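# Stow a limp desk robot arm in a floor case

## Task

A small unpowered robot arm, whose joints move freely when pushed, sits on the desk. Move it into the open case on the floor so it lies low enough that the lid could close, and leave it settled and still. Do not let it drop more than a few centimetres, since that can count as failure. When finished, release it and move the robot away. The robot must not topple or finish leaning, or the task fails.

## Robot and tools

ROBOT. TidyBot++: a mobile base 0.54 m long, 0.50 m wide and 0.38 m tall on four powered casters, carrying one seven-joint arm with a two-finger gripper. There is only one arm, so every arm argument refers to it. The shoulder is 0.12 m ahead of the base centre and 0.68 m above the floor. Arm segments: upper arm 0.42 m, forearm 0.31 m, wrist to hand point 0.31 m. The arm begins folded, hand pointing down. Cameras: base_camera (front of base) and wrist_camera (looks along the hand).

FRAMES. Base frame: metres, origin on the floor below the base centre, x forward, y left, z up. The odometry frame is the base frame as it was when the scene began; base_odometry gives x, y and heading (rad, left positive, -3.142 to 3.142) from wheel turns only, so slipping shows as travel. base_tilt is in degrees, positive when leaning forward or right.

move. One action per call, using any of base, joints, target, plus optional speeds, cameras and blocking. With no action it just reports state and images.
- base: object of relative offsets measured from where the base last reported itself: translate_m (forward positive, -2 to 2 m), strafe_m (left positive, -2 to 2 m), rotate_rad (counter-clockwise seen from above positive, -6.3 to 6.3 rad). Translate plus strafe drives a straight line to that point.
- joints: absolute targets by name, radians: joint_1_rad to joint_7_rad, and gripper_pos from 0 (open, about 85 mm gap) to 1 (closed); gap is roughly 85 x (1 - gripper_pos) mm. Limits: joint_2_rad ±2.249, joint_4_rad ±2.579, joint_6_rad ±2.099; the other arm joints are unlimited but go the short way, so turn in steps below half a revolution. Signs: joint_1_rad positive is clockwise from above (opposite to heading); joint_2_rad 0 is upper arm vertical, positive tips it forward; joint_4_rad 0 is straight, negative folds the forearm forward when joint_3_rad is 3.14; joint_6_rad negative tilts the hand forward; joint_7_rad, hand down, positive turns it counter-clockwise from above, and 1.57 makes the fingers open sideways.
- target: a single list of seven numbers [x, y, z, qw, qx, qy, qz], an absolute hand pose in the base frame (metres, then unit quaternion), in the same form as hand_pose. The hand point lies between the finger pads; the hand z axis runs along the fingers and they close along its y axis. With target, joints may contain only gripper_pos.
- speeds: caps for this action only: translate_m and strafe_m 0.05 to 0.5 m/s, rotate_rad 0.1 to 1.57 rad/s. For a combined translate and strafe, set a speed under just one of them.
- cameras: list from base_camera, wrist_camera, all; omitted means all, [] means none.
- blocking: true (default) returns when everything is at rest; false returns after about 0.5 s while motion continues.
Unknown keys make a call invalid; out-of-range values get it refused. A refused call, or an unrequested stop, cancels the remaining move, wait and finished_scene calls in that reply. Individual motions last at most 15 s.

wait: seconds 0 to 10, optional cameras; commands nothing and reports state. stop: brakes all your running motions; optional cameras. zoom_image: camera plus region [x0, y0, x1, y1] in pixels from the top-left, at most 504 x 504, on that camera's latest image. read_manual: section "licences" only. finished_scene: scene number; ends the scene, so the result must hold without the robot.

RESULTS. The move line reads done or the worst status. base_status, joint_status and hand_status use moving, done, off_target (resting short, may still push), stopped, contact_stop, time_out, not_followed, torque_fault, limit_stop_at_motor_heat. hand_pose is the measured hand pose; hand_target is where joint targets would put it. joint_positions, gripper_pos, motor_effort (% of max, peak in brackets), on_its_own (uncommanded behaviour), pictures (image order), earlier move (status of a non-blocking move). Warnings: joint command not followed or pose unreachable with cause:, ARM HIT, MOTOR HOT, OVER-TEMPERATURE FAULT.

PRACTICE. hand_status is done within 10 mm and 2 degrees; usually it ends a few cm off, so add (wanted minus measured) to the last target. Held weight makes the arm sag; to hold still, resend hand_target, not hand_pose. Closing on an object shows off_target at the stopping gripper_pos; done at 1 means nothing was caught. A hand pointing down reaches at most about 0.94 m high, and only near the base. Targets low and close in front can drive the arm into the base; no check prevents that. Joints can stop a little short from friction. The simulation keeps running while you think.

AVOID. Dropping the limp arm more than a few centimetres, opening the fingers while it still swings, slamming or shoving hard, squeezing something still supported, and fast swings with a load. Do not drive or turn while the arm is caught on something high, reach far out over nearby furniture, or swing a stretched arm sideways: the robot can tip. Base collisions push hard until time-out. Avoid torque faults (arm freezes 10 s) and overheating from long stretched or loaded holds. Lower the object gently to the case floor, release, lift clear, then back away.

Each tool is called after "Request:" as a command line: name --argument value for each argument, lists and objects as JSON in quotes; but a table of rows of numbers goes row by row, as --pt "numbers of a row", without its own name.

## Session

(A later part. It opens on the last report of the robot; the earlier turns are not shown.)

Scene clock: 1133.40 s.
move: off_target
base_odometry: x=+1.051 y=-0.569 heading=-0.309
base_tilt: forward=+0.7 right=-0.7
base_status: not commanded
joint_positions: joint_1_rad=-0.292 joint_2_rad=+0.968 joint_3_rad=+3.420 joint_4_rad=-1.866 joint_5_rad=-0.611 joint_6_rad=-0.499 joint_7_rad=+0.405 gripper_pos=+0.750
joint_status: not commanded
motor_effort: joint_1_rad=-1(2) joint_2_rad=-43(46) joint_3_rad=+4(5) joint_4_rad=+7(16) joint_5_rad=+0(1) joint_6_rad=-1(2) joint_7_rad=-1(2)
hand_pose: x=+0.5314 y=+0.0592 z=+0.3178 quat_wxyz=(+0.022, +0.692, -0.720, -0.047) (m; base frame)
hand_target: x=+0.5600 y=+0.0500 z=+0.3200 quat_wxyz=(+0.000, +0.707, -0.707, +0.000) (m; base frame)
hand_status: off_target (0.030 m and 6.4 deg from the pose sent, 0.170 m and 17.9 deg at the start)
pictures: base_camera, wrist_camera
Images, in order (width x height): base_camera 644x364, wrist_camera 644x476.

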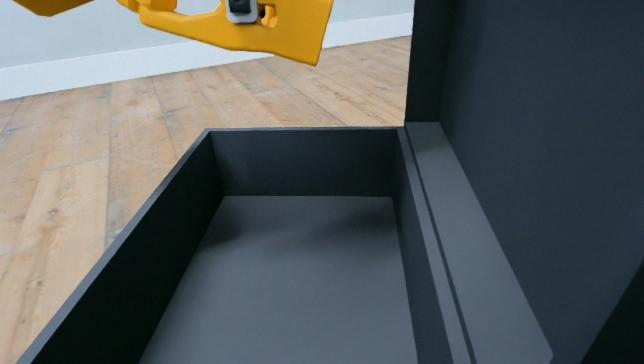

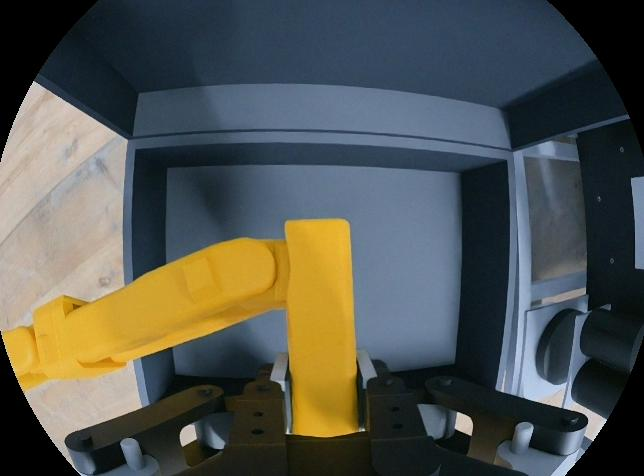

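Request:
move --target '[0.59,0.0,0.26,0.0,0.707,-0.707,0.0]'

Request:
zoom_image --camera "base_camera" --region '[0, 0, 440, 240]'

Scene clock: 1139.93 s.
move: off_target
base_odometry: x=+1.051 y=-0.569 heading=-0.309
base_tilt: forward=+0.6 right=-0.7
base_status: not commanded
joint_positions: joint_1_rad=-0.177 joint_2_rad=+1.138 joint_3_rad=+3.414 joint_4_rad=-1.758 joint_5_rad=-0.621 joint_6_rad=-0.458 joint_7_rad=+0.504 gripper_pos=+0.750
joint_status: not commanded
motor_effort: joint_1_rad=-1(4) joint_2_rad=-45(49) joint_3_rad=+5(6) joint_4_rad=+5(8) joint_5_rad=+0(1) joint_6_rad=-2(3) joint_7_rad=-2(2)
hand_pose: x=+0.5452 y=+0.0014 z=+0.2516 quat_wxyz=(+0.040, +0.693, -0.719, -0.044) (m; base frame)
hand_target: x=+0.5900 y=+0.0000 z=+0.2600 quat_wxyz=(+0.000, +0.707, -0.707, +0.000) (m; base frame)
hand_status: off_target (0.046 m and 7.1 deg from the pose sent, 0.101 m and 6.4 deg at the start)
pictures: base_camera, wrist_camera
Images, in order (width x height): base_camera 644x364, wrist_camera 644x476.

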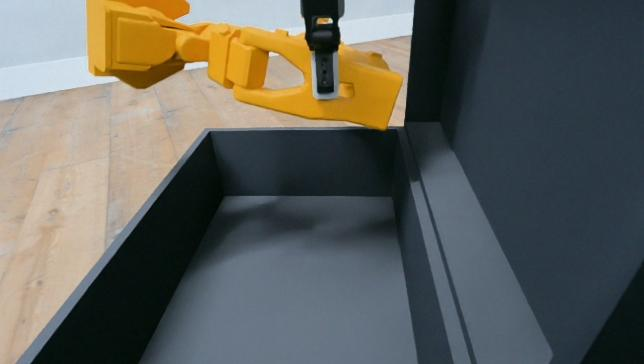

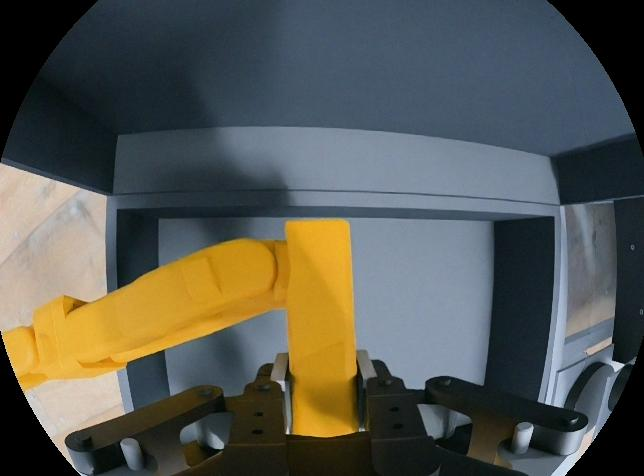

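Scaled by 1.145.

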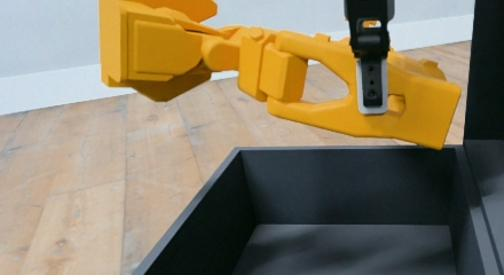

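Request:
move --target '[0.46,0.065,0.32,0.0,0.707,-0.707,0.02]'

Request:
move --target '[0.41,0.065,0.325,0.0,0.707,-0.707,0.02]'

Scene clock: 1161.67 s.
move: off_target
base_odometry: x=+1.051 y=-0.569 heading=-0.309
base_tilt: forward=+0.7 right=-0.7
base_status: not commanded
joint_positions: joint_1_rad=-0.245 joint_2_rad=+0.937 joint_3_rad=+3.237 joint_4_rad=-2.203 joint_5_rad=-0.848 joint_6_rad=-0.116 joint_7_rad=+0.596 gripper_pos=+0.750
joint_status: not commanded
motor_effort: joint_1_rad=-1(2) joint_2_rad=-36(46) joint_3_rad=+1(5) joint_4_rad=+1(6) joint_5_rad=+0(1) joint_6_rad=-1(2) joint_7_rad=-1(2)
hand_pose: x=+0.4316 y=+0.0588 z=+0.3061 quat_wxyz=(+0.028, +0.682, -0.730, -0.024) (m; base frame)
hand_target: x=+0.4600 y=+0.0650 z=+0.3200 quat_wxyz=(+0.000, +0.707, -0.707, +0.020) (m; base frame)
hand_status: off_target (0.032 m and 7.1 deg from the pose sent, 0.126 m and 8.8 deg at the start)
pictures: base_camera, wrist_camera
Images, in order (width x height): base_camera 644x364, wrist_camera 644x476.

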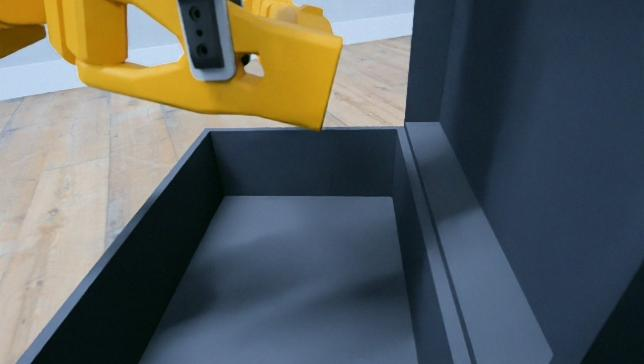

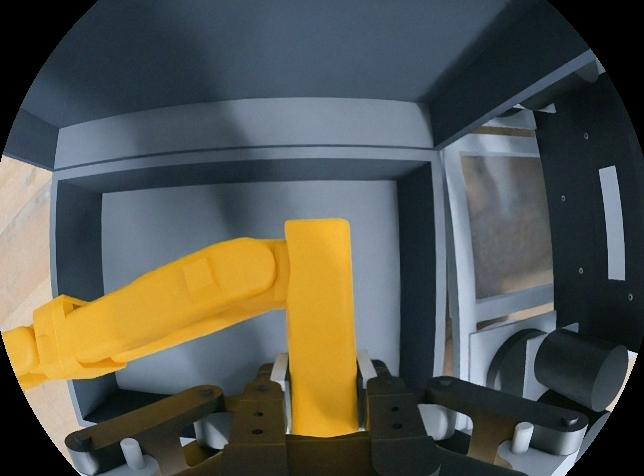

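Scene clock: 1163.07 s.
move: off_target
base_odometry: x=+1.051 y=-0.569 heading=-0.309
base_tilt: forward=+0.8 right=-0.7
base_status: not commanded
joint_positions: joint_1_rad=-0.183 joint_2_rad=+0.933 joint_3_rad=+3.047 joint_4_rad=-2.355 joint_5_rad=-0.834 joint_6_rad=+0.095 joint_7_rad=+0.595 gripper_pos=+0.750
joint_status: not commanded
motor_effort: joint_1_rad=-1(2) joint_2_rad=-33(37) joint_3_rad=-1(1) joint_4_rad=-3(3) joint_5_rad=+0(0) joint_6_rad=-1(2) joint_7_rad=-1(1)
hand_pose: x=+0.3769 y=+0.0705 z=+0.3128 quat_wxyz=(+0.033, +0.710, -0.703, -0.023) (m; base frame)
hand_target: x=+0.4100 y=+0.0650 z=+0.3250 quat_wxyz=(+0.000, +0.707, -0.707, +0.020) (m; base frame)
hand_status: off_target (0.036 m and 6.2 deg from the pose sent, 0.029 m and 7.1 deg at the start)
pictures: base_camera, wrist_camera
Images, in order (width x height): base_camera 644x364, wrist_camera 644x476.

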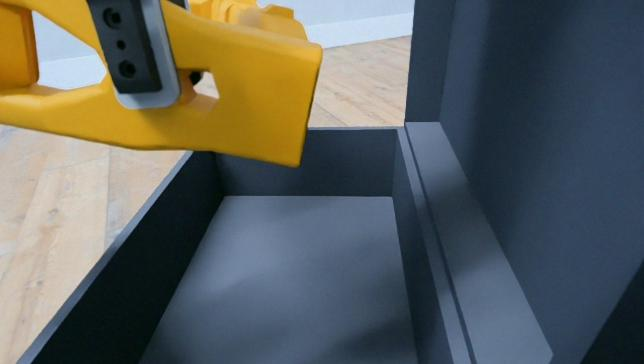

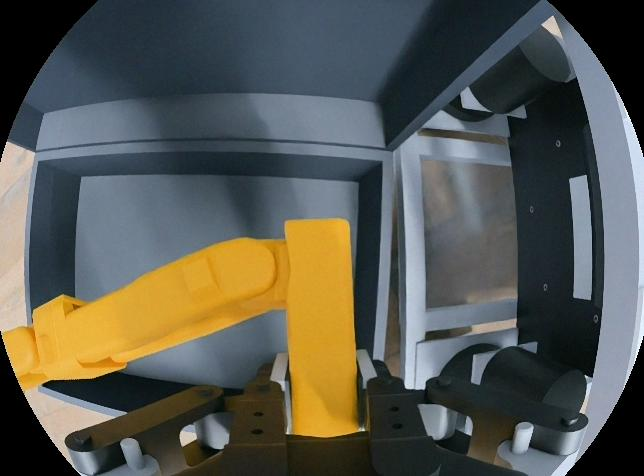

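Request:
move --target '[0.385,0.065,0.325,0,0.707,-0.707,0.02]'

Scene clock: 1199.93 s.
move: off_target
base_odometry: x=+1.051 y=-0.569 heading=-0.309
base_tilt: forward=+0.7 right=-0.6
base_status: not commanded
joint_positions: joint_1_rad=-0.154 joint_2_rad=+0.933 joint_3_rad=+2.979 joint_4_rad=-2.430 joint_5_rad=-0.764 joint_6_rad=+0.200 joint_7_rad=+0.524 gripper_pos=+0.750
joint_status: not commanded
motor_effort: joint_1_rad=-1(1) joint_2_rad=-31(33) joint_3_rad=-2(2) joint_4_rad=-3(5) joint_5_rad=+0(1) joint_6_rad=+0(2) joint_7_rad=-1(2)
hand_pose: x=+0.3570 y=+0.0672 z=+0.3188 quat_wxyz=(+0.031, +0.717, -0.696, -0.015) (m; base frame)
hand_target: x=+0.3850 y=+0.0650 z=+0.3250 quat_wxyz=(+0.000, +0.707, -0.707, +0.020) (m; base frame)
hand_status: off_target (0.029 m and 5.6 deg from the pose sent, 0.016 m and 6.2 deg at the start)
pictures: base_camera, wrist_camera
Images, in order (width x height): base_camera 644x364, wrist_camera 644x476.

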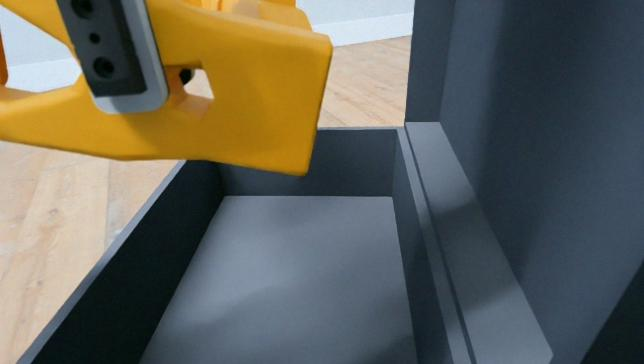

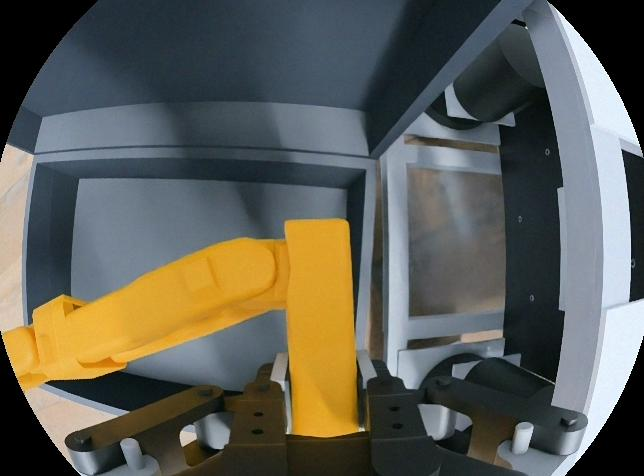

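Request:
move --target '[0.365,0.065,0.325,0,0.707,-0.707,0.02]'

Request:
move --target '[0.35,0.065,0.325,0,0.707,-0.707,0.02]'

Scene clock: 1219.87 s.
move: off_target
base_odometry: x=+1.051 y=-0.569 heading=-0.309
base_tilt: forward=+0.6 right=-0.6
base_status: not commanded
joint_positions: joint_1_rad=-0.147 joint_2_rad=+0.939 joint_3_rad=+2.940 joint_4_rad=-2.487 joint_5_rad=-0.704 joint_6_rad=+0.282 joint_7_rad=+0.441 gripper_pos=+0.750
joint_status: not commanded
motor_effort: joint_1_rad=-1(1) joint_2_rad=-31(31) joint_3_rad=-2(2) joint_4_rad=-5(6) joint_5_rad=+0(1) joint_6_rad=-1(1) joint_7_rad=-1(2)
hand_pose: x=+0.3431 y=+0.0648 z=+0.3230 quat_wxyz=(+0.029, +0.719, -0.695, -0.006) (m; base frame)
hand_target: x=+0.3650 y=+0.0650 z=+0.3250 quat_wxyz=(+0.000, +0.707, -0.707, +0.020) (m; base frame)
hand_status: off_target (0.022 m and 4.9 deg from the pose sent, 0.010 m and 5.6 deg at the start)
pictures: base_camera, wrist_camera
Images, in order (width x height): base_camera 644x364, wrist_camera 644x476.

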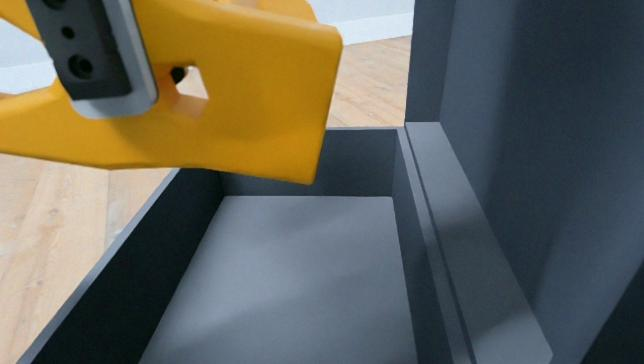

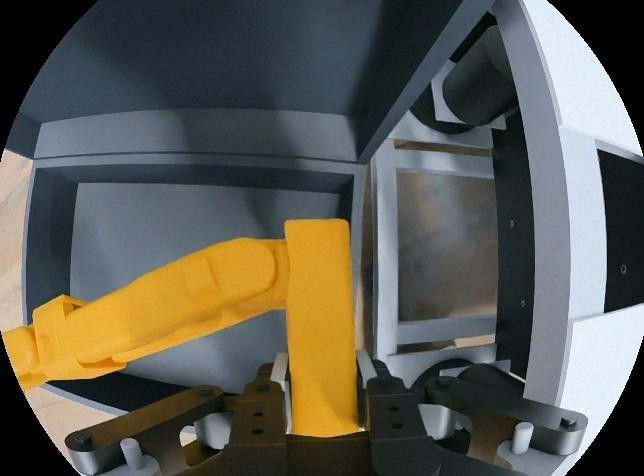

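Scene clock: 1220.87 s.
move: off_target
base_odometry: x=+1.051 y=-0.569 heading=-0.309
base_tilt: forward=+0.7 right=-0.7
base_status: not commanded
joint_positions: joint_1_rad=-0.143 joint_2_rad=+0.961 joint_3_rad=+2.908 joint_4_rad=-2.530 joint_5_rad=-0.675 joint_6_rad=+0.352 joint_7_rad=+0.389 gripper_pos=+0.750
joint_status: not commanded
motor_effort: joint_1_rad=-1(1) joint_2_rad=-30(31) joint_3_rad=-2(2) joint_4_rad=-6(6) joint_5_rad=+0(1) joint_6_rad=+0(1) joint_7_rad=-2(2)
hand_pose: x=+0.3294 y=+0.0628 z=+0.3232 quat_wxyz=(+0.030, +0.719, -0.694, -0.002) (m; base frame)
hand_target: x=+0.3500 y=+0.0650 z=+0.3250 quat_wxyz=(+0.000, +0.707, -0.707, +0.020) (m; base frame)
hand_status: off_target (0.021 m and 4.8 deg from the pose sent, 0.007 m and 4.9 deg at the start)
pictures: base_camera, wrist_camera
Images, in order (width x height): base_camera 644x364, wrist_camera 644x476.

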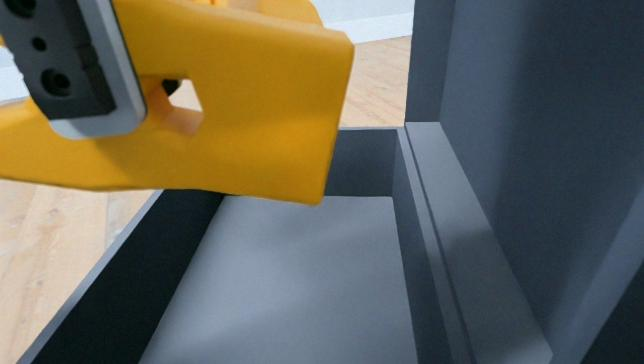

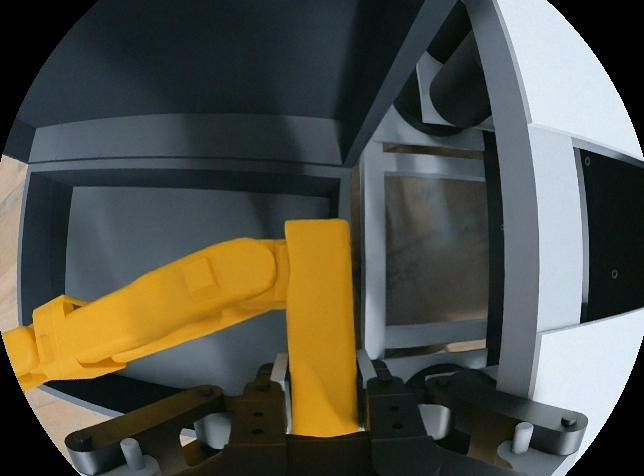

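Request:
move --target '[0.35,0.065,0.275,0,0.707,-0.707,0.02]' --cameras '[]'

Request:
move --target '[0.338,0.065,0.275,0,0.707,-0.707,0.02]' --cameras '["wrist_camera"]'

Scene clock: 1235.13 s.
move: off_target
base_odometry: x=+1.051 y=-0.569 heading=-0.309
base_tilt: forward=+0.7 right=-0.7
base_status: not commanded
joint_positions: joint_1_rad=-0.115 joint_2_rad=+1.155 joint_3_rad=+2.897 joint_4_rad=-2.486 joint_5_rad=-0.594 joint_6_rad=+0.503 joint_7_rad=+0.347 gripper_pos=+0.751
joint_status: not commanded
motor_effort: joint_1_rad=-1(2) joint_2_rad=-30(32) joint_3_rad=-3(3) joint_4_rad=-10(13) joint_5_rad=-1(1) joint_6_rad=-1(4) joint_7_rad=-1(2)
hand_pose: x=+0.3288 y=+0.0541 z=+0.2734 quat_wxyz=(+0.038, +0.721, -0.692, +0.005) (m; base frame)
hand_target: x=+0.3500 y=+0.0650 z=+0.2750 quat_wxyz=(+0.000, +0.707, -0.707, +0.020) (m; base frame)
hand_status: off_target (0.024 m and 5.3 deg from the pose sent, 0.052 m and 4.8 deg at the start)
pictures: none
No camera images: "cameras" was empty.

Scene clock: 1235.83 s.
move: off_target
base_odometry: x=+1.051 y=-0.569 heading=-0.309
base_tilt: forward=+0.7 right=-0.7
base_status: not commanded
joint_positions: joint_1_rad=-0.115 joint_2_rad=+1.178 joint_3_rad=+2.895 joint_4_rad=-2.509 joint_5_rad=-0.553 joint_6_rad=+0.550 joint_7_rad=+0.283 gripper_pos=+0.751
joint_status: not commanded
motor_effort: joint_1_rad=-1(2) joint_2_rad=-31(32) joint_3_rad=-2(3) joint_4_rad=-9(11) joint_5_rad=+0(0) joint_6_rad=+0(1) joint_7_rad=-1(2)
hand_pose: x=+0.3222 y=+0.0524 z=+0.2716 quat_wxyz=(+0.036, +0.715, -0.699, +0.007) (m; base frame)
hand_target: x=+0.3380 y=+0.0650 z=+0.2750 quat_wxyz=(+0.000, +0.707, -0.707, +0.020) (m; base frame)
hand_status: off_target (0.021 m and 4.6 deg from the pose sent, 0.014 m and 5.3 deg at the start)
pictures: wrist_camera
Images, in order (width x height): wrist_camera 644x476.

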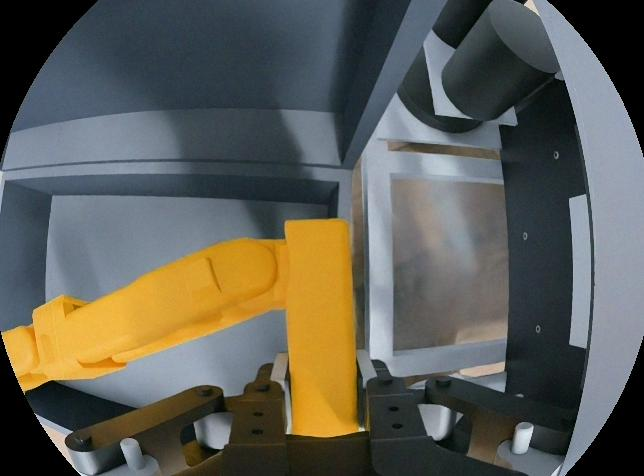

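Request:
move --target '[0.326,0.068,0.265,0,0.707,-0.707,0.02]' --cameras '[]'

Request:
move --target '[0.31,0.068,0.255,0,0.707,-0.707,0.02]' --cameras '["base_camera"]'

Scene clock: 1240.93 s.
move: off_target
base_odometry: x=+1.051 y=-0.569 heading=-0.309
base_tilt: forward=+0.7 right=-0.6
base_status: not commanded
joint_positions: joint_1_rad=-0.115 joint_2_rad=+1.245 joint_3_rad=+2.887 joint_4_rad=-2.523 joint_5_rad=-0.531 joint_6_rad=+0.621 joint_7_rad=+0.239 gripper_pos=+0.751
joint_status: not commanded
motor_effort: joint_1_rad=-1(1) joint_2_rad=-30(32) joint_3_rad=-3(3) joint_4_rad=-10(12) joint_5_rad=+0(1) joint_6_rad=+0(1) joint_7_rad=-1(2)
hand_pose: x=+0.3088 y=+0.0492 z=+0.2602 quat_wxyz=(+0.042, +0.709, -0.704, +0.007) (m; base frame)
hand_target: x=+0.3260 y=+0.0680 z=+0.2650 quat_wxyz=(+0.000, +0.707, -0.707, +0.020) (m; base frame)
hand_status: off_target (0.026 m and 5.0 deg from the pose sent, 0.017 m and 4.6 deg at the start)
pictures: none
No camera images: "cameras" was empty.

Scene clock: 1241.77 s.
move: off_target
base_odometry: x=+1.051 y=-0.569 heading=-0.309
base_tilt: forward=+0.7 right=-0.6
base_status: not commanded
joint_positions: joint_1_rad=-0.118 joint_2_rad=+1.310 joint_3_rad=+2.883 joint_4_rad=-2.537 joint_5_rad=-0.497 joint_6_rad=+0.728 joint_7_rad=+0.189 gripper_pos=+0.751
joint_status: not commanded
motor_effort: joint_1_rad=-1(1) joint_2_rad=-28(30) joint_3_rad=-3(3) joint_4_rad=-13(15) joint_5_rad=-1(1) joint_6_rad=-1(2) joint_7_rad=-1(2)
hand_pose: x=+0.3072 y=+0.0458 z=+0.2494 quat_wxyz=(+0.033, +0.706, -0.707, +0.021) (m; base frame)
hand_target: x=+0.3100 y=+0.0680 z=+0.2550 quat_wxyz=(+0.000, +0.707, -0.707, +0.020) (m; base frame)
hand_status: off_target (0.023 m and 3.8 deg from the pose sent, 0.020 m and 5.0 deg at the start)
pictures: base_camera
Images, in order (width x height): base_camera 644x364.

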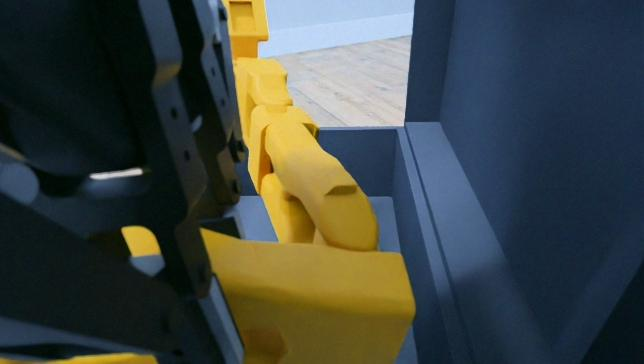

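Request:
move --target '[0.40,0.06,0.28,0,0.707,-0.707,0.02]' --cameras '[]'

Request:
move --target '[0.59,0.0,0.26,0,0.707,-0.707,0.02]' --cameras '["base_camera"]'

Scene clock: 1251.80 s.
move: off_target
base_odometry: x=+1.051 y=-0.569 heading=-0.309
base_tilt: forward=+0.7 right=-0.7
base_status: not commanded
joint_positions: joint_1_rad=-0.097 joint_2_rad=+1.095 joint_3_rad=+2.909 joint_4_rad=-2.370 joint_5_rad=-0.609 joint_6_rad=+0.437 joint_7_rad=+0.367 gripper_pos=+0.751
joint_status: not commanded
motor_effort: joint_1_rad=-1(2) joint_2_rad=-34(35) joint_3_rad=-3(3) joint_4_rad=-4(14) joint_5_rad=+0(1) joint_6_rad=+1(2) joint_7_rad=-1(2)
hand_pose: x=+0.4012 y=+0.0692 z=+0.2737 quat_wxyz=(-0.011, +0.706, -0.708, +0.030) (m; base frame)
hand_target: x=+0.4000 y=+0.0600 z=+0.2800 quat_wxyz=(+0.000, +0.707, -0.707, +0.020) (m; base frame)
hand_status: off_target (0.011 m and 1.8 deg from the pose sent, 0.099 m and 3.8 deg at the start)
pictures: none
No camera images: "cameras" was empty.

Scene clock: 1253.97 s.
move: off_target
base_odometry: x=+1.051 y=-0.569 heading=-0.309
base_tilt: forward=+0.7 right=-0.7
base_status: not commanded
joint_positions: joint_1_rad=-0.167 joint_2_rad=+1.122 joint_3_rad=+3.376 joint_4_rad=-1.794 joint_5_rad=-0.652 joint_6_rad=-0.249 joint_7_rad=+0.521 gripper_pos=+0.751
joint_status: not commanded
motor_effort: joint_1_rad=-1(2) joint_2_rad=-46(47) joint_3_rad=+5(5) joint_4_rad=+6(7) joint_5_rad=+0(1) joint_6_rad=+1(2) joint_7_rad=-1(2)
hand_pose: x=+0.5839 y=-0.0127 z=+0.2522 quat_wxyz=(+0.006, +0.691, -0.722, +0.035) (m; base frame)
hand_target: x=+0.5900 y=+0.0000 z=+0.2600 quat_wxyz=(+0.000, +0.707, -0.707, +0.020) (m; base frame)
hand_status: off_target (0.016 m and 3.1 deg from the pose sent, 0.202 m and 1.8 deg at the start)
pictures: base_camera
Images, in order (width x height): base_camera 644x364.

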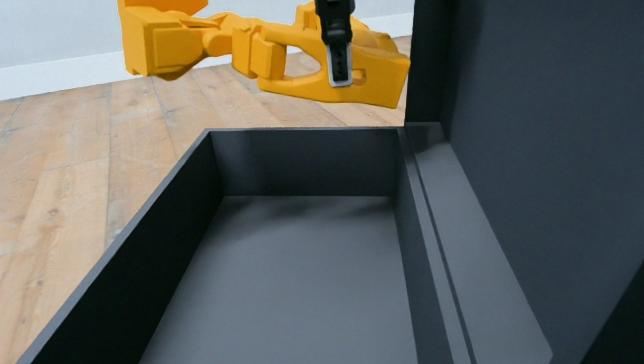

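Request:
zoom_image --camera "base_camera" --region '[60, 0, 460, 200]'

Scaled by 1.260.

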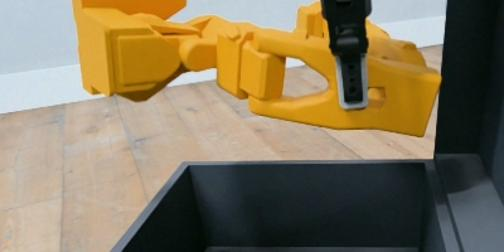

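Request:
move --target '[0.50,-0.01,0.26,0.08,0.702,-0.702,0.085]' --cameras '["base_camera"]'

Request:
move --target '[0.435,-0.01,0.24,0.08,0.702,-0.702,0.085]'

Scene clock: 1279.67 s.
move: off_target
base_odometry: x=+1.051 y=-0.569 heading=-0.309
base_tilt: forward=+0.7 right=-0.7
base_status: not commanded
joint_positions: joint_1_rad=-0.397 joint_2_rad=+1.128 joint_3_rad=+3.456 joint_4_rad=-2.023 joint_5_rad=-0.798 joint_6_rad=-0.200 joint_7_rad=+0.524 gripper_pos=+0.751
joint_status: not commanded
motor_effort: joint_1_rad=-1(2) joint_2_rad=-39(46) joint_3_rad=+6(7) joint_4_rad=+0(6) joint_5_rad=+0(1) joint_6_rad=+0(1) joint_7_rad=-2(2)
hand_pose: x=+0.4693 y=+0.0125 z=+0.2508 quat_wxyz=(+0.090, +0.692, -0.716, +0.029) (m; base frame)
hand_target: x=+0.5000 y=-0.0100 z=+0.2600 quat_wxyz=(+0.080, +0.702, -0.702, +0.085) (m; base frame)
hand_status: off_target (0.039 m and 6.8 deg from the pose sent, 0.084 m and 10.6 deg at the start)
pictures: base_camera
Images, in order (width x height): base_camera 644x364.

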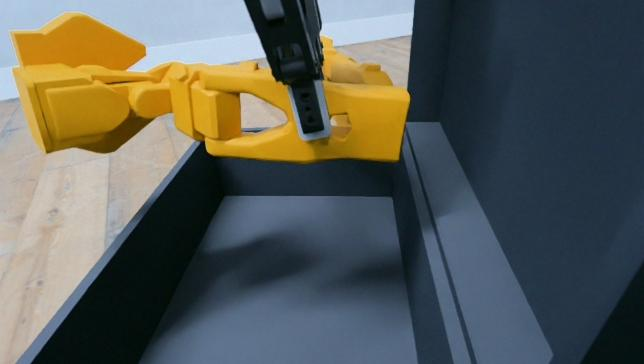

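Scene clock: 1281.30 s.
move: off_target
base_odometry: x=+1.051 y=-0.569 heading=-0.309
base_tilt: forward=+0.7 right=-0.6
base_status: not commanded
joint_positions: joint_1_rad=-0.256 joint_2_rad=+1.163 joint_3_rad=+3.215 joint_4_rad=-2.184 joint_5_rad=-0.798 joint_6_rad=+0.152 joint_7_rad=+0.527 gripper_pos=+0.751
joint_status: not commanded
motor_effort: joint_1_rad=-1(1) joint_2_rad=-36(40) joint_3_rad=+3(7) joint_4_rad=-4(5) joint_5_rad=-1(1) joint_6_rad=+1(2) joint_7_rad=-2(2)
hand_pose: x=+0.4182 y=+0.0050 z=+0.2356 quat_wxyz=(+0.087, +0.691, -0.716, +0.050) (m; base frame)
hand_target: x=+0.4350 y=-0.0100 z=+0.2400 quat_wxyz=(+0.080, +0.702, -0.702, +0.085) (m; base frame)
hand_status: off_target (0.023 m and 4.5 deg from the pose sent, 0.042 m and 6.8 deg at the start)
pictures: base_camera, wrist_camera
Images, in order (width x height): base_camera 644x364, wrist_camera 644x476.

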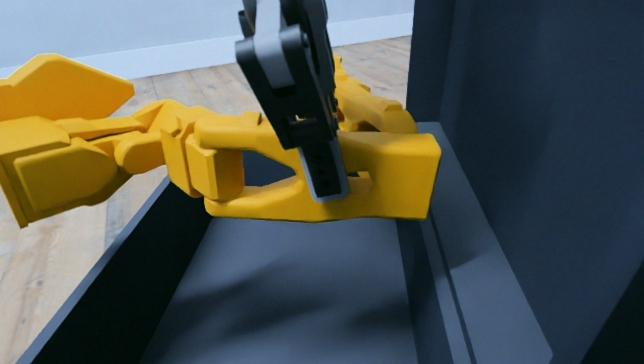

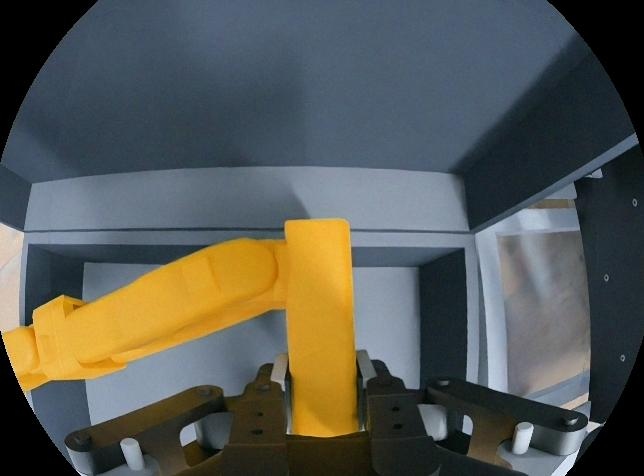

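Request:
move --target '[0.445,-0.018,0.195,0.08,0.702,-0.702,0.085]'

Scene clock: 1294.03 s.
move: off_target
base_odometry: x=+1.051 y=-0.569 heading=-0.309
base_tilt: forward=+0.7 right=-0.5
base_status: not commanded
joint_positions: joint_1_rad=-0.205 joint_2_rad=+1.289 joint_3_rad=+3.190 joint_4_rad=-2.116 joint_5_rad=-0.798 joint_6_rad=+0.197 joint_7_rad=+0.528 gripper_pos=+0.751
joint_status: not commanded
motor_effort: joint_1_rad=-1(2) joint_2_rad=-38(40) joint_3_rad=+3(3) joint_4_rad=-5(6) joint_5_rad=-1(1) joint_6_rad=+1(2) joint_7_rad=-1(2)
hand_pose: x=+0.4111 y=-0.0100 z=+0.1915 quat_wxyz=(+0.102, +0.680, -0.725, +0.046) (m; base frame)
hand_target: x=+0.4450 y=-0.0180 z=+0.1950 quat_wxyz=(+0.080, +0.702, -0.702, +0.085) (m; base frame)
hand_status: off_target (0.035 m and 6.3 deg from the pose sent, 0.054 m and 4.5 deg at the start)
pictures: base_camera, wrist_camera
Images, in order (width x height): base_camera 644x364, wrist_camera 644x476.

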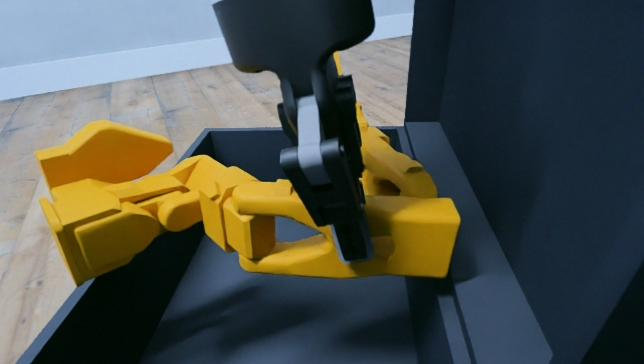

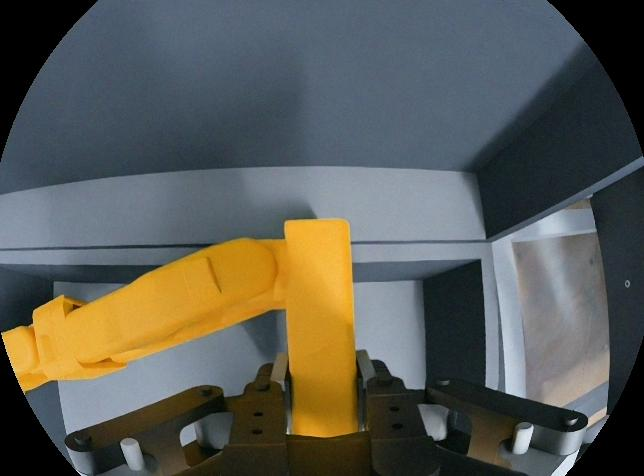

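Request:
move --target '[0.43,-0.010,0.16,0.08,0.702,-0.702,0.085]'

Scene clock: 1313.27 s.
move: off_target
base_odometry: x=+1.051 y=-0.569 heading=-0.309
base_tilt: forward=+0.6 right=-0.7
base_status: not commanded
joint_positions: joint_1_rad=-0.184 joint_2_rad=+1.344 joint_3_rad=+3.151 joint_4_rad=-2.108 joint_5_rad=-0.795 joint_6_rad=+0.289 joint_7_rad=+0.528 gripper_pos=+0.751
joint_status: not commanded
motor_effort: joint_1_rad=-2(3) joint_2_rad=-30(38) joint_3_rad=-1(3) joint_4_rad=+0(5) joint_5_rad=-1(2) joint_6_rad=+1(1) joint_7_rad=-3(3)
hand_pose: x=+0.4086 y=-0.0149 z=+0.1744 quat_wxyz=(+0.102, +0.683, -0.721, +0.062) (m; base frame)
hand_target: x=+0.4300 y=-0.0100 z=+0.1600 quat_wxyz=(+0.080, +0.702, -0.702, +0.085) (m; base frame)
hand_status: off_target (0.026 m and 4.8 deg from the pose sent, 0.037 m and 6.3 deg at the start)
pictures: base_camera, wrist_camera
Images, in order (width x height): base_camera 644x364, wrist_camera 644x476.

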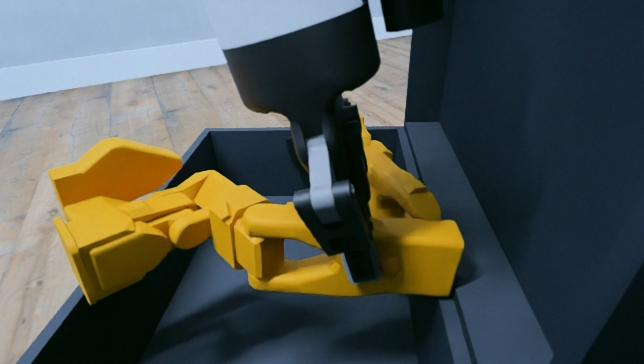

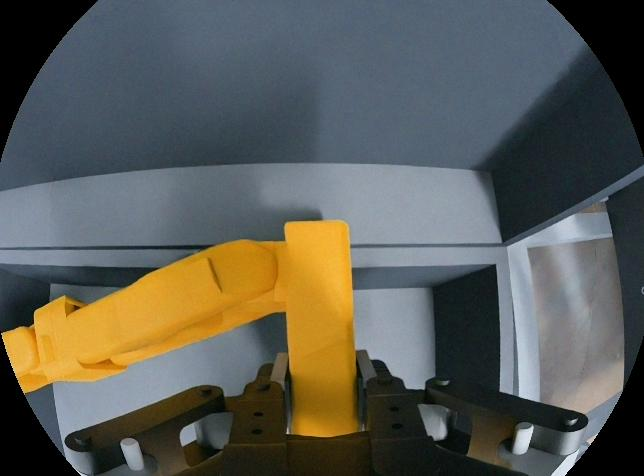

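Request:
move --target '[0.435,0.005,0.20,0.08,0.702,-0.702,0.085]' --cameras '["base_camera"]'

Request:
zoom_image --camera "base_camera" --region '[0, 80, 500, 364]'

Scene clock: 1329.67 s.
move: off_target
base_odometry: x=+1.051 y=-0.569 heading=-0.309
base_tilt: forward=+0.6 right=-0.6
base_status: not commanded
joint_positions: joint_1_rad=-0.217 joint_2_rad=+1.307 joint_3_rad=+3.154 joint_4_rad=-2.121 joint_5_rad=-0.806 joint_6_rad=+0.289 joint_7_rad=+0.528 gripper_pos=+0.751
joint_status: not commanded
motor_effort: joint_1_rad=-2(4) joint_2_rad=-37(38) joint_3_rad=+0(2) joint_4_rad=-4(5) joint_5_rad=+0(1) joint_6_rad=+1(1) joint_7_rad=-1(3)
hand_pose: x=+0.4196 y=-0.0052 z=+0.1870 quat_wxyz=(+0.092, +0.690, -0.714, +0.072) (m; base frame)
hand_target: x=+0.4350 y=+0.0050 z=+0.2000 quat_wxyz=(+0.080, +0.702, -0.702, +0.085) (m; base frame)
hand_status: off_target (0.023 m and 2.9 deg from the pose sent, 0.042 m and 4.8 deg at the start)
pictures: base_camera
Images, in order (width x height): base_camera 644x364.

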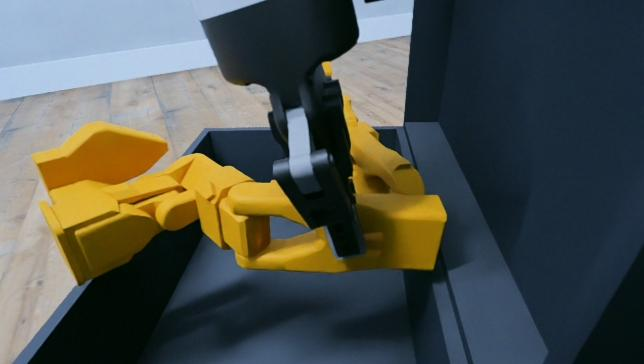

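Scaled by 1.008.

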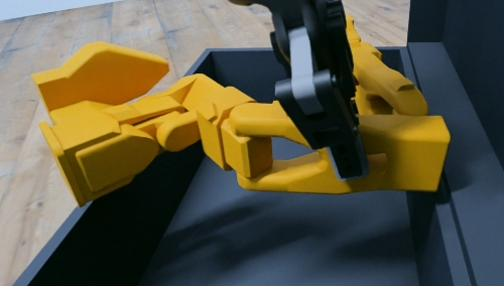

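Request:
move --target '[0.50,0.05,0.30,0,0.707,-0.707,0]' --cameras '[]'

Request:
move --target '[0.57,0.03,0.30,0,0.924,-0.383,0]' --cameras '["base_camera"]'

Request:
move --target '[0.62,0.03,0.28,0,1,0,0]' --cameras '["base_camera"]'

Scene clock: 1346.30 s.
move: off_target
base_odometry: x=+1.051 y=-0.569 heading=-0.309
base_tilt: forward=+0.8 right=-0.7
base_status: not commanded
joint_positions: joint_1_rad=-0.225 joint_2_rad=+0.999 joint_3_rad=+3.280 joint_4_rad=-2.078 joint_5_rad=-0.806 joint_6_rad=-0.108 joint_7_rad=+0.595 gripper_pos=+0.751
joint_status: not commanded
motor_effort: joint_1_rad=-1(2) joint_2_rad=-40(41) joint_3_rad=+2(3) joint_4_rad=+2(5) joint_5_rad=+0(1) joint_6_rad=+0(2) joint_7_rad=-1(2)
hand_pose: x=+0.4920 y=+0.0352 z=+0.2857 quat_wxyz=(+0.013, +0.686, -0.728, +0.014) (m; base frame)
hand_target: x=+0.5000 y=+0.0500 z=+0.3000 quat_wxyz=(+0.000, +0.707, -0.707, +0.000) (m; base frame)
hand_status: off_target (0.022 m and 4.1 deg from the pose sent, 0.149 m and 13.6 deg at the start)
pictures: none
No camera images: "cameras" was empty.

Scene clock: 1347.90 s.
move: off_target
base_odometry: x=+1.051 y=-0.569 heading=-0.309
base_tilt: forward=+0.7 right=-0.7
base_status: not commanded
joint_positions: joint_1_rad=-0.185 joint_2_rad=+1.009 joint_3_rad=+3.281 joint_4_rad=-1.850 joint_5_rad=-0.430 joint_6_rad=-0.261 joint_7_rad=+0.983 gripper_pos=+0.751
joint_status: not commanded
motor_effort: joint_1_rad=-1(2) joint_2_rad=-45(46) joint_3_rad=+2(3) joint_4_rad=+7(8) joint_5_rad=-1(1) joint_6_rad=+0(1) joint_7_rad=-1(2)
hand_pose: x=+0.5775 y=+0.0402 z=+0.2941 quat_wxyz=(-0.009, +0.903, -0.430, +0.023) (m; base frame)
hand_target: x=+0.5700 y=+0.0300 z=+0.3000 quat_wxyz=(+0.000, +0.924, -0.383, +0.000) (m; base frame)
hand_status: off_target (0.014 m and 6.5 deg from the pose sent, 0.079 m and 48.4 deg at the start)
pictures: base_camera
Images, in order (width x height): base_camera 644x364.

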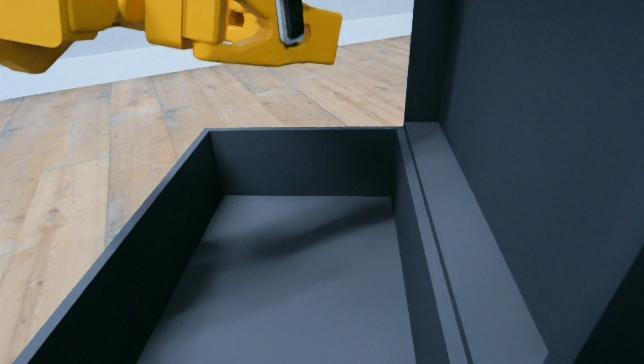

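Scene clock: 1349.47 s.
move: off_target
base_odometry: x=+1.051 y=-0.569 heading=-0.309
base_tilt: forward=+0.7 right=-0.6
base_status: not commanded
joint_positions: joint_1_rad=-0.091 joint_2_rad=+1.092 joint_3_rad=+3.188 joint_4_rad=-1.651 joint_5_rad=-0.078 joint_6_rad=-0.338 joint_7_rad=+1.458 gripper_pos=+0.751
joint_status: not commanded
motor_effort: joint_1_rad=-1(2) joint_2_rad=-48(49) joint_3_rad=+0(2) joint_4_rad=+8(9) joint_5_rad=-1(1) joint_6_rad=-1(2) joint_7_rad=-1(2)
hand_pose: x=+0.6331 y=+0.0283 z=+0.2748 quat_wxyz=(+0.004, +0.998, -0.057, +0.031) (m; base frame)
hand_target: x=+0.6200 y=+0.0300 z=+0.2800 quat_wxyz=(+0.000, +1.000, +0.000, +0.000) (m; base frame)
hand_status: off_target (0.014 m and 7.5 deg from the pose sent, 0.046 m and 51.0 deg at the start)
pictures: base_camera
Images, in order (width x height): base_camera 644x364.

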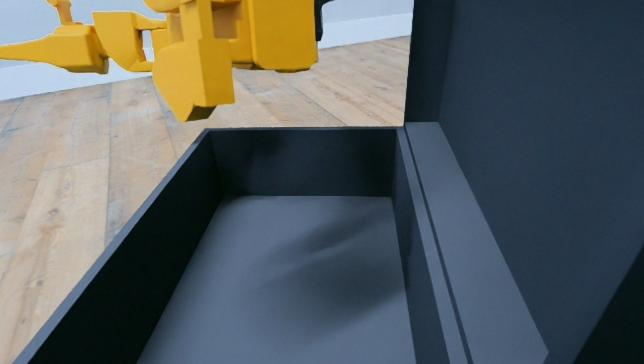

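Request:
move --target '[0.63,0.03,0.20,0,1,0,0]' --cameras '["base_camera"]'

Request:
zoom_image --camera "base_camera" --region '[0, 0, 400, 260]'

Scene clock: 1354.67 s.
move: off_target
base_odometry: x=+1.051 y=-0.569 heading=-0.309
base_tilt: forward=+0.8 right=-0.7
base_status: not commanded
joint_positions: joint_1_rad=-0.090 joint_2_rad=+1.295 joint_3_rad=+3.187 joint_4_rad=-1.529 joint_5_rad=-0.077 joint_6_rad=-0.339 joint_7_rad=+1.462 gripper_pos=+0.751
joint_status: not commanded
motor_effort: joint_1_rad=-1(2) joint_2_rad=-49(53) joint_3_rad=+0(0) joint_4_rad=+6(9) joint_5_rad=+0(1) joint_6_rad=-2(2) joint_7_rad=-1(2)
hand_pose: x=+0.6157 y=+0.0259 z=+0.1865 quat_wxyz=(+0.010, +0.999, -0.052, -0.009) (m; base frame)
hand_target: x=+0.6300 y=+0.0300 z=+0.2000 quat_wxyz=(+0.000, +1.000, +0.000, +0.000) (m; base frame)
hand_status: off_target (0.020 m and 6.2 deg from the pose sent, 0.075 m and 7.5 deg at the start)
pictures: base_camera
Images, in order (width x height): base_camera 644x364.

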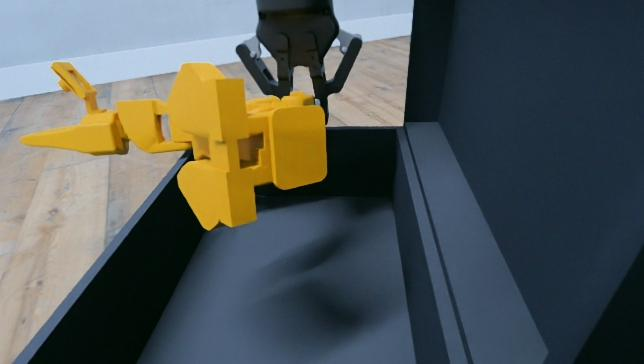

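Scaled by 1.260.

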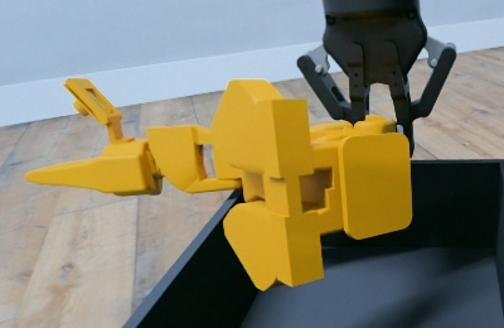

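Request:
move --target '[0.57,0.03,0.29,0,0.924,-0.383,0]' --cameras '[]'

Request:
move --target '[0.48,0.01,0.27,0.08,0.702,-0.702,0.085]' --cameras '[]'

Request:
move --target '[0.43,0.005,0.20,0.08,0.702,-0.702,0.085]' --cameras '["base_camera","wrist_camera"]'

Scene clock: 1377.30 s.
move: off_target
base_odometry: x=+1.051 y=-0.569 heading=-0.309
base_tilt: forward=+0.7 right=-0.6
base_status: not commanded
joint_positions: joint_1_rad=-0.134 joint_2_rad=+1.060 joint_3_rad=+3.261 joint_4_rad=-1.812 joint_5_rad=-0.335 joint_6_rad=-0.339 joint_7_rad=+1.153 gripper_pos=+0.751
joint_status: not commanded
motor_effort: joint_1_rad=-1(2) joint_2_rad=-44(50) joint_3_rad=+1(2) joint_4_rad=+5(7) joint_5_rad=+0(1) joint_6_rad=-2(3) joint_7_rad=-1(2)
hand_pose: x=+0.5547 y=+0.0258 z=+0.2740 quat_wxyz=(+0.007, +0.945, -0.326, -0.024) (m; base frame)
hand_target: x=+0.5700 y=+0.0300 z=+0.2900 quat_wxyz=(+0.000, +0.924, -0.383, +0.000) (m; base frame)
hand_status: off_target (0.023 m and 7.5 deg from the pose sent, 0.113 m and 39.1 deg at the start)
pictures: none
No camera images: "cameras" was empty.

Scene clock: 1379.07 s.
move: off_target
base_odometry: x=+1.051 y=-0.569 heading=-0.309
base_tilt: forward=+0.7 right=-0.6
base_status: not commanded
joint_positions: joint_1_rad=-0.445 joint_2_rad=+1.093 joint_3_rad=+3.439 joint_4_rad=-2.079 joint_5_rad=-0.833 joint_6_rad=-0.177 joint_7_rad=+0.672 gripper_pos=+0.751
joint_status: not commanded
motor_effort: joint_1_rad=-1(2) joint_2_rad=-39(44) joint_3_rad=+5(6) joint_4_rad=+0(6) joint_5_rad=+0(1) joint_6_rad=+0(3) joint_7_rad=-1(2)
hand_pose: x=+0.4523 y=+0.0325 z=+0.2626 quat_wxyz=(+0.090, +0.747, -0.659, +0.022) (m; base frame)
hand_target: x=+0.4800 y=+0.0100 z=+0.2700 quat_wxyz=(+0.080, +0.702, -0.702, +0.085) (m; base frame)
hand_status: off_target (0.036 m and 10.2 deg from the pose sent, 0.076 m and 53.9 deg at the start)
pictures: none
No camera images: "cameras" was empty.

Scene clock: 1380.80 s.
move: off_target
base_odometry: x=+1.051 y=-0.569 heading=-0.309
base_tilt: forward=+0.7 right=-0.6
base_status: not commanded
joint_positions: joint_1_rad=-0.263 joint_2_rad=+1.278 joint_3_rad=+3.164 joint_4_rad=-2.127 joint_5_rad=-0.833 joint_6_rad=+0.223 joint_7_rad=+0.632 gripper_pos=+0.751
joint_status: not commanded
motor_effort: joint_1_rad=-1(2) joint_2_rad=-38(40) joint_3_rad=+2(6) joint_4_rad=-5(6) joint_5_rad=-1(1) joint_6_rad=+1(1) joint_7_rad=-1(2)
hand_pose: x=+0.4116 y=+0.0147 z=+0.1955 quat_wxyz=(+0.097, +0.729, -0.676, +0.048) (m; base frame)
hand_target: x=+0.4300 y=+0.0050 z=+0.2000 quat_wxyz=(+0.080, +0.702, -0.702, +0.085) (m; base frame)
hand_status: off_target (0.021 m and 6.3 deg from the pose sent, 0.072 m and 10.2 deg at the start)
pictures: base_camera, wrist_camera
Images, in order (width x height): base_camera 644x364, wrist_camera 644x476.

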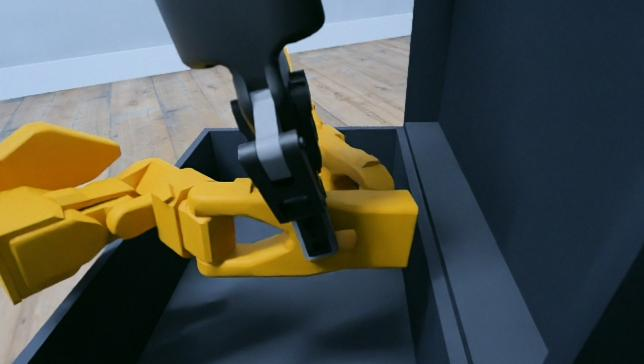

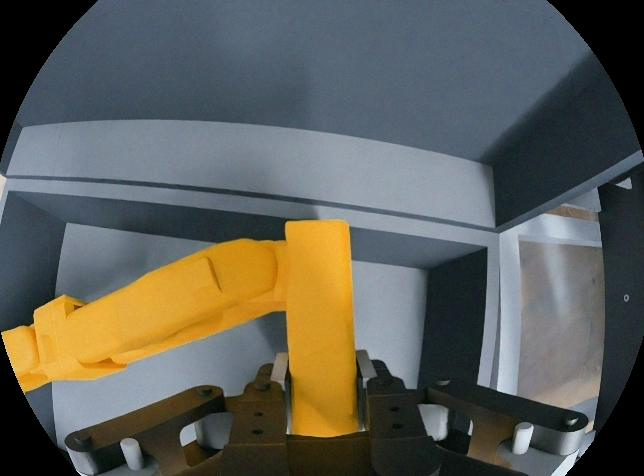

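Request:
move --target '[0.435,-0.012,0.20,0.078,0.67,-0.735,0.088]' --cameras '["base_camera"]'

Scene clock: 1385.03 s.
move: off_target
base_odometry: x=+1.051 y=-0.569 heading=-0.309
base_tilt: forward=+0.8 right=-0.6
base_status: not commanded
joint_positions: joint_1_rad=-0.204 joint_2_rad=+1.278 joint_3_rad=+3.160 joint_4_rad=-2.127 joint_5_rad=-0.833 joint_6_rad=+0.229 joint_7_rad=+0.593 gripper_pos=+0.751
joint_status: not commanded
motor_effort: joint_1_rad=-1(3) joint_2_rad=-37(38) joint_3_rad=+2(3) joint_4_rad=-4(6) joint_5_rad=-1(1) joint_6_rad=+1(1) joint_7_rad=-1(2)
hand_pose: x=+0.4131 y=-0.0016 z=+0.1954 quat_wxyz=(+0.096, +0.696, -0.710, +0.049) (m; base frame)
hand_target: x=+0.4350 y=-0.0120 z=+0.2000 quat_wxyz=(+0.078, +0.669, -0.734, +0.088) (m; base frame)
hand_status: off_target (0.025 m and 6.4 deg from the pose sent, 0.036 m and 10.8 deg at the start)
pictures: base_camera
Images, in order (width x height): base_camera 644x364.

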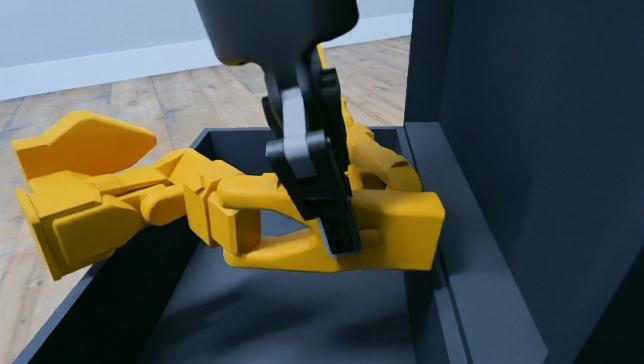

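Request:
move --target '[0.435,-0.012,0.17,0.078,0.67,-0.735,0.088]' --cameras '["base_camera"]'

Request:
zoom_image --camera "base_camera" --region '[0, 80, 500, 364]'

Scene clock: 1391.40 s.
move: off_target
base_odometry: x=+1.051 y=-0.569 heading=-0.309
base_tilt: forward=+0.7 right=-0.6
base_status: not commanded
joint_positions: joint_1_rad=-0.189 joint_2_rad=+1.335 joint_3_rad=+3.146 joint_4_rad=-2.099 joint_5_rad=-0.833 joint_6_rad=+0.255 joint_7_rad=+0.577 gripper_pos=+0.751
joint_status: not commanded
motor_effort: joint_1_rad=-1(2) joint_2_rad=-33(37) joint_3_rad=+2(2) joint_4_rad=-3(5) joint_5_rad=-1(1) joint_6_rad=+2(2) joint_7_rad=-2(2)
hand_pose: x=+0.4077 y=-0.0051 z=+0.1755 quat_wxyz=(+0.101, +0.688, -0.717, +0.048) (m; base frame)
hand_target: x=+0.4350 y=-0.0120 z=+0.1700 quat_wxyz=(+0.078, +0.669, -0.734, +0.088) (m; base frame)
hand_status: off_target (0.029 m and 6.0 deg from the pose sent, 0.035 m and 6.4 deg at the start)
pictures: base_camera
Images, in order (width x height): base_camera 644x364.

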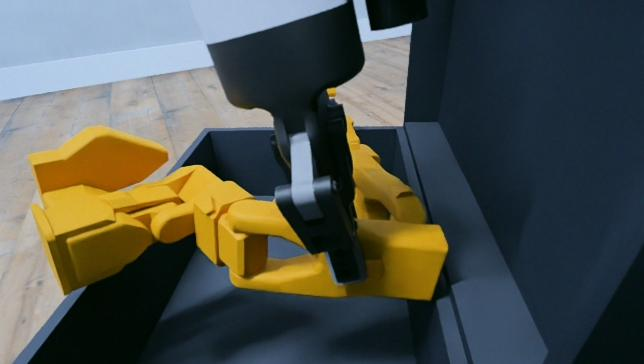

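Scaled by 1.008.

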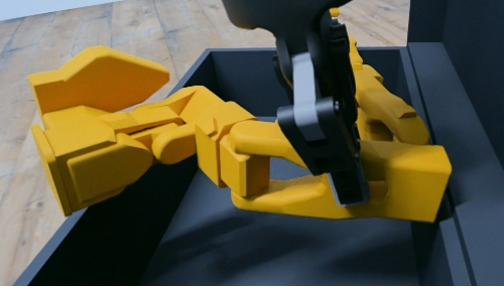

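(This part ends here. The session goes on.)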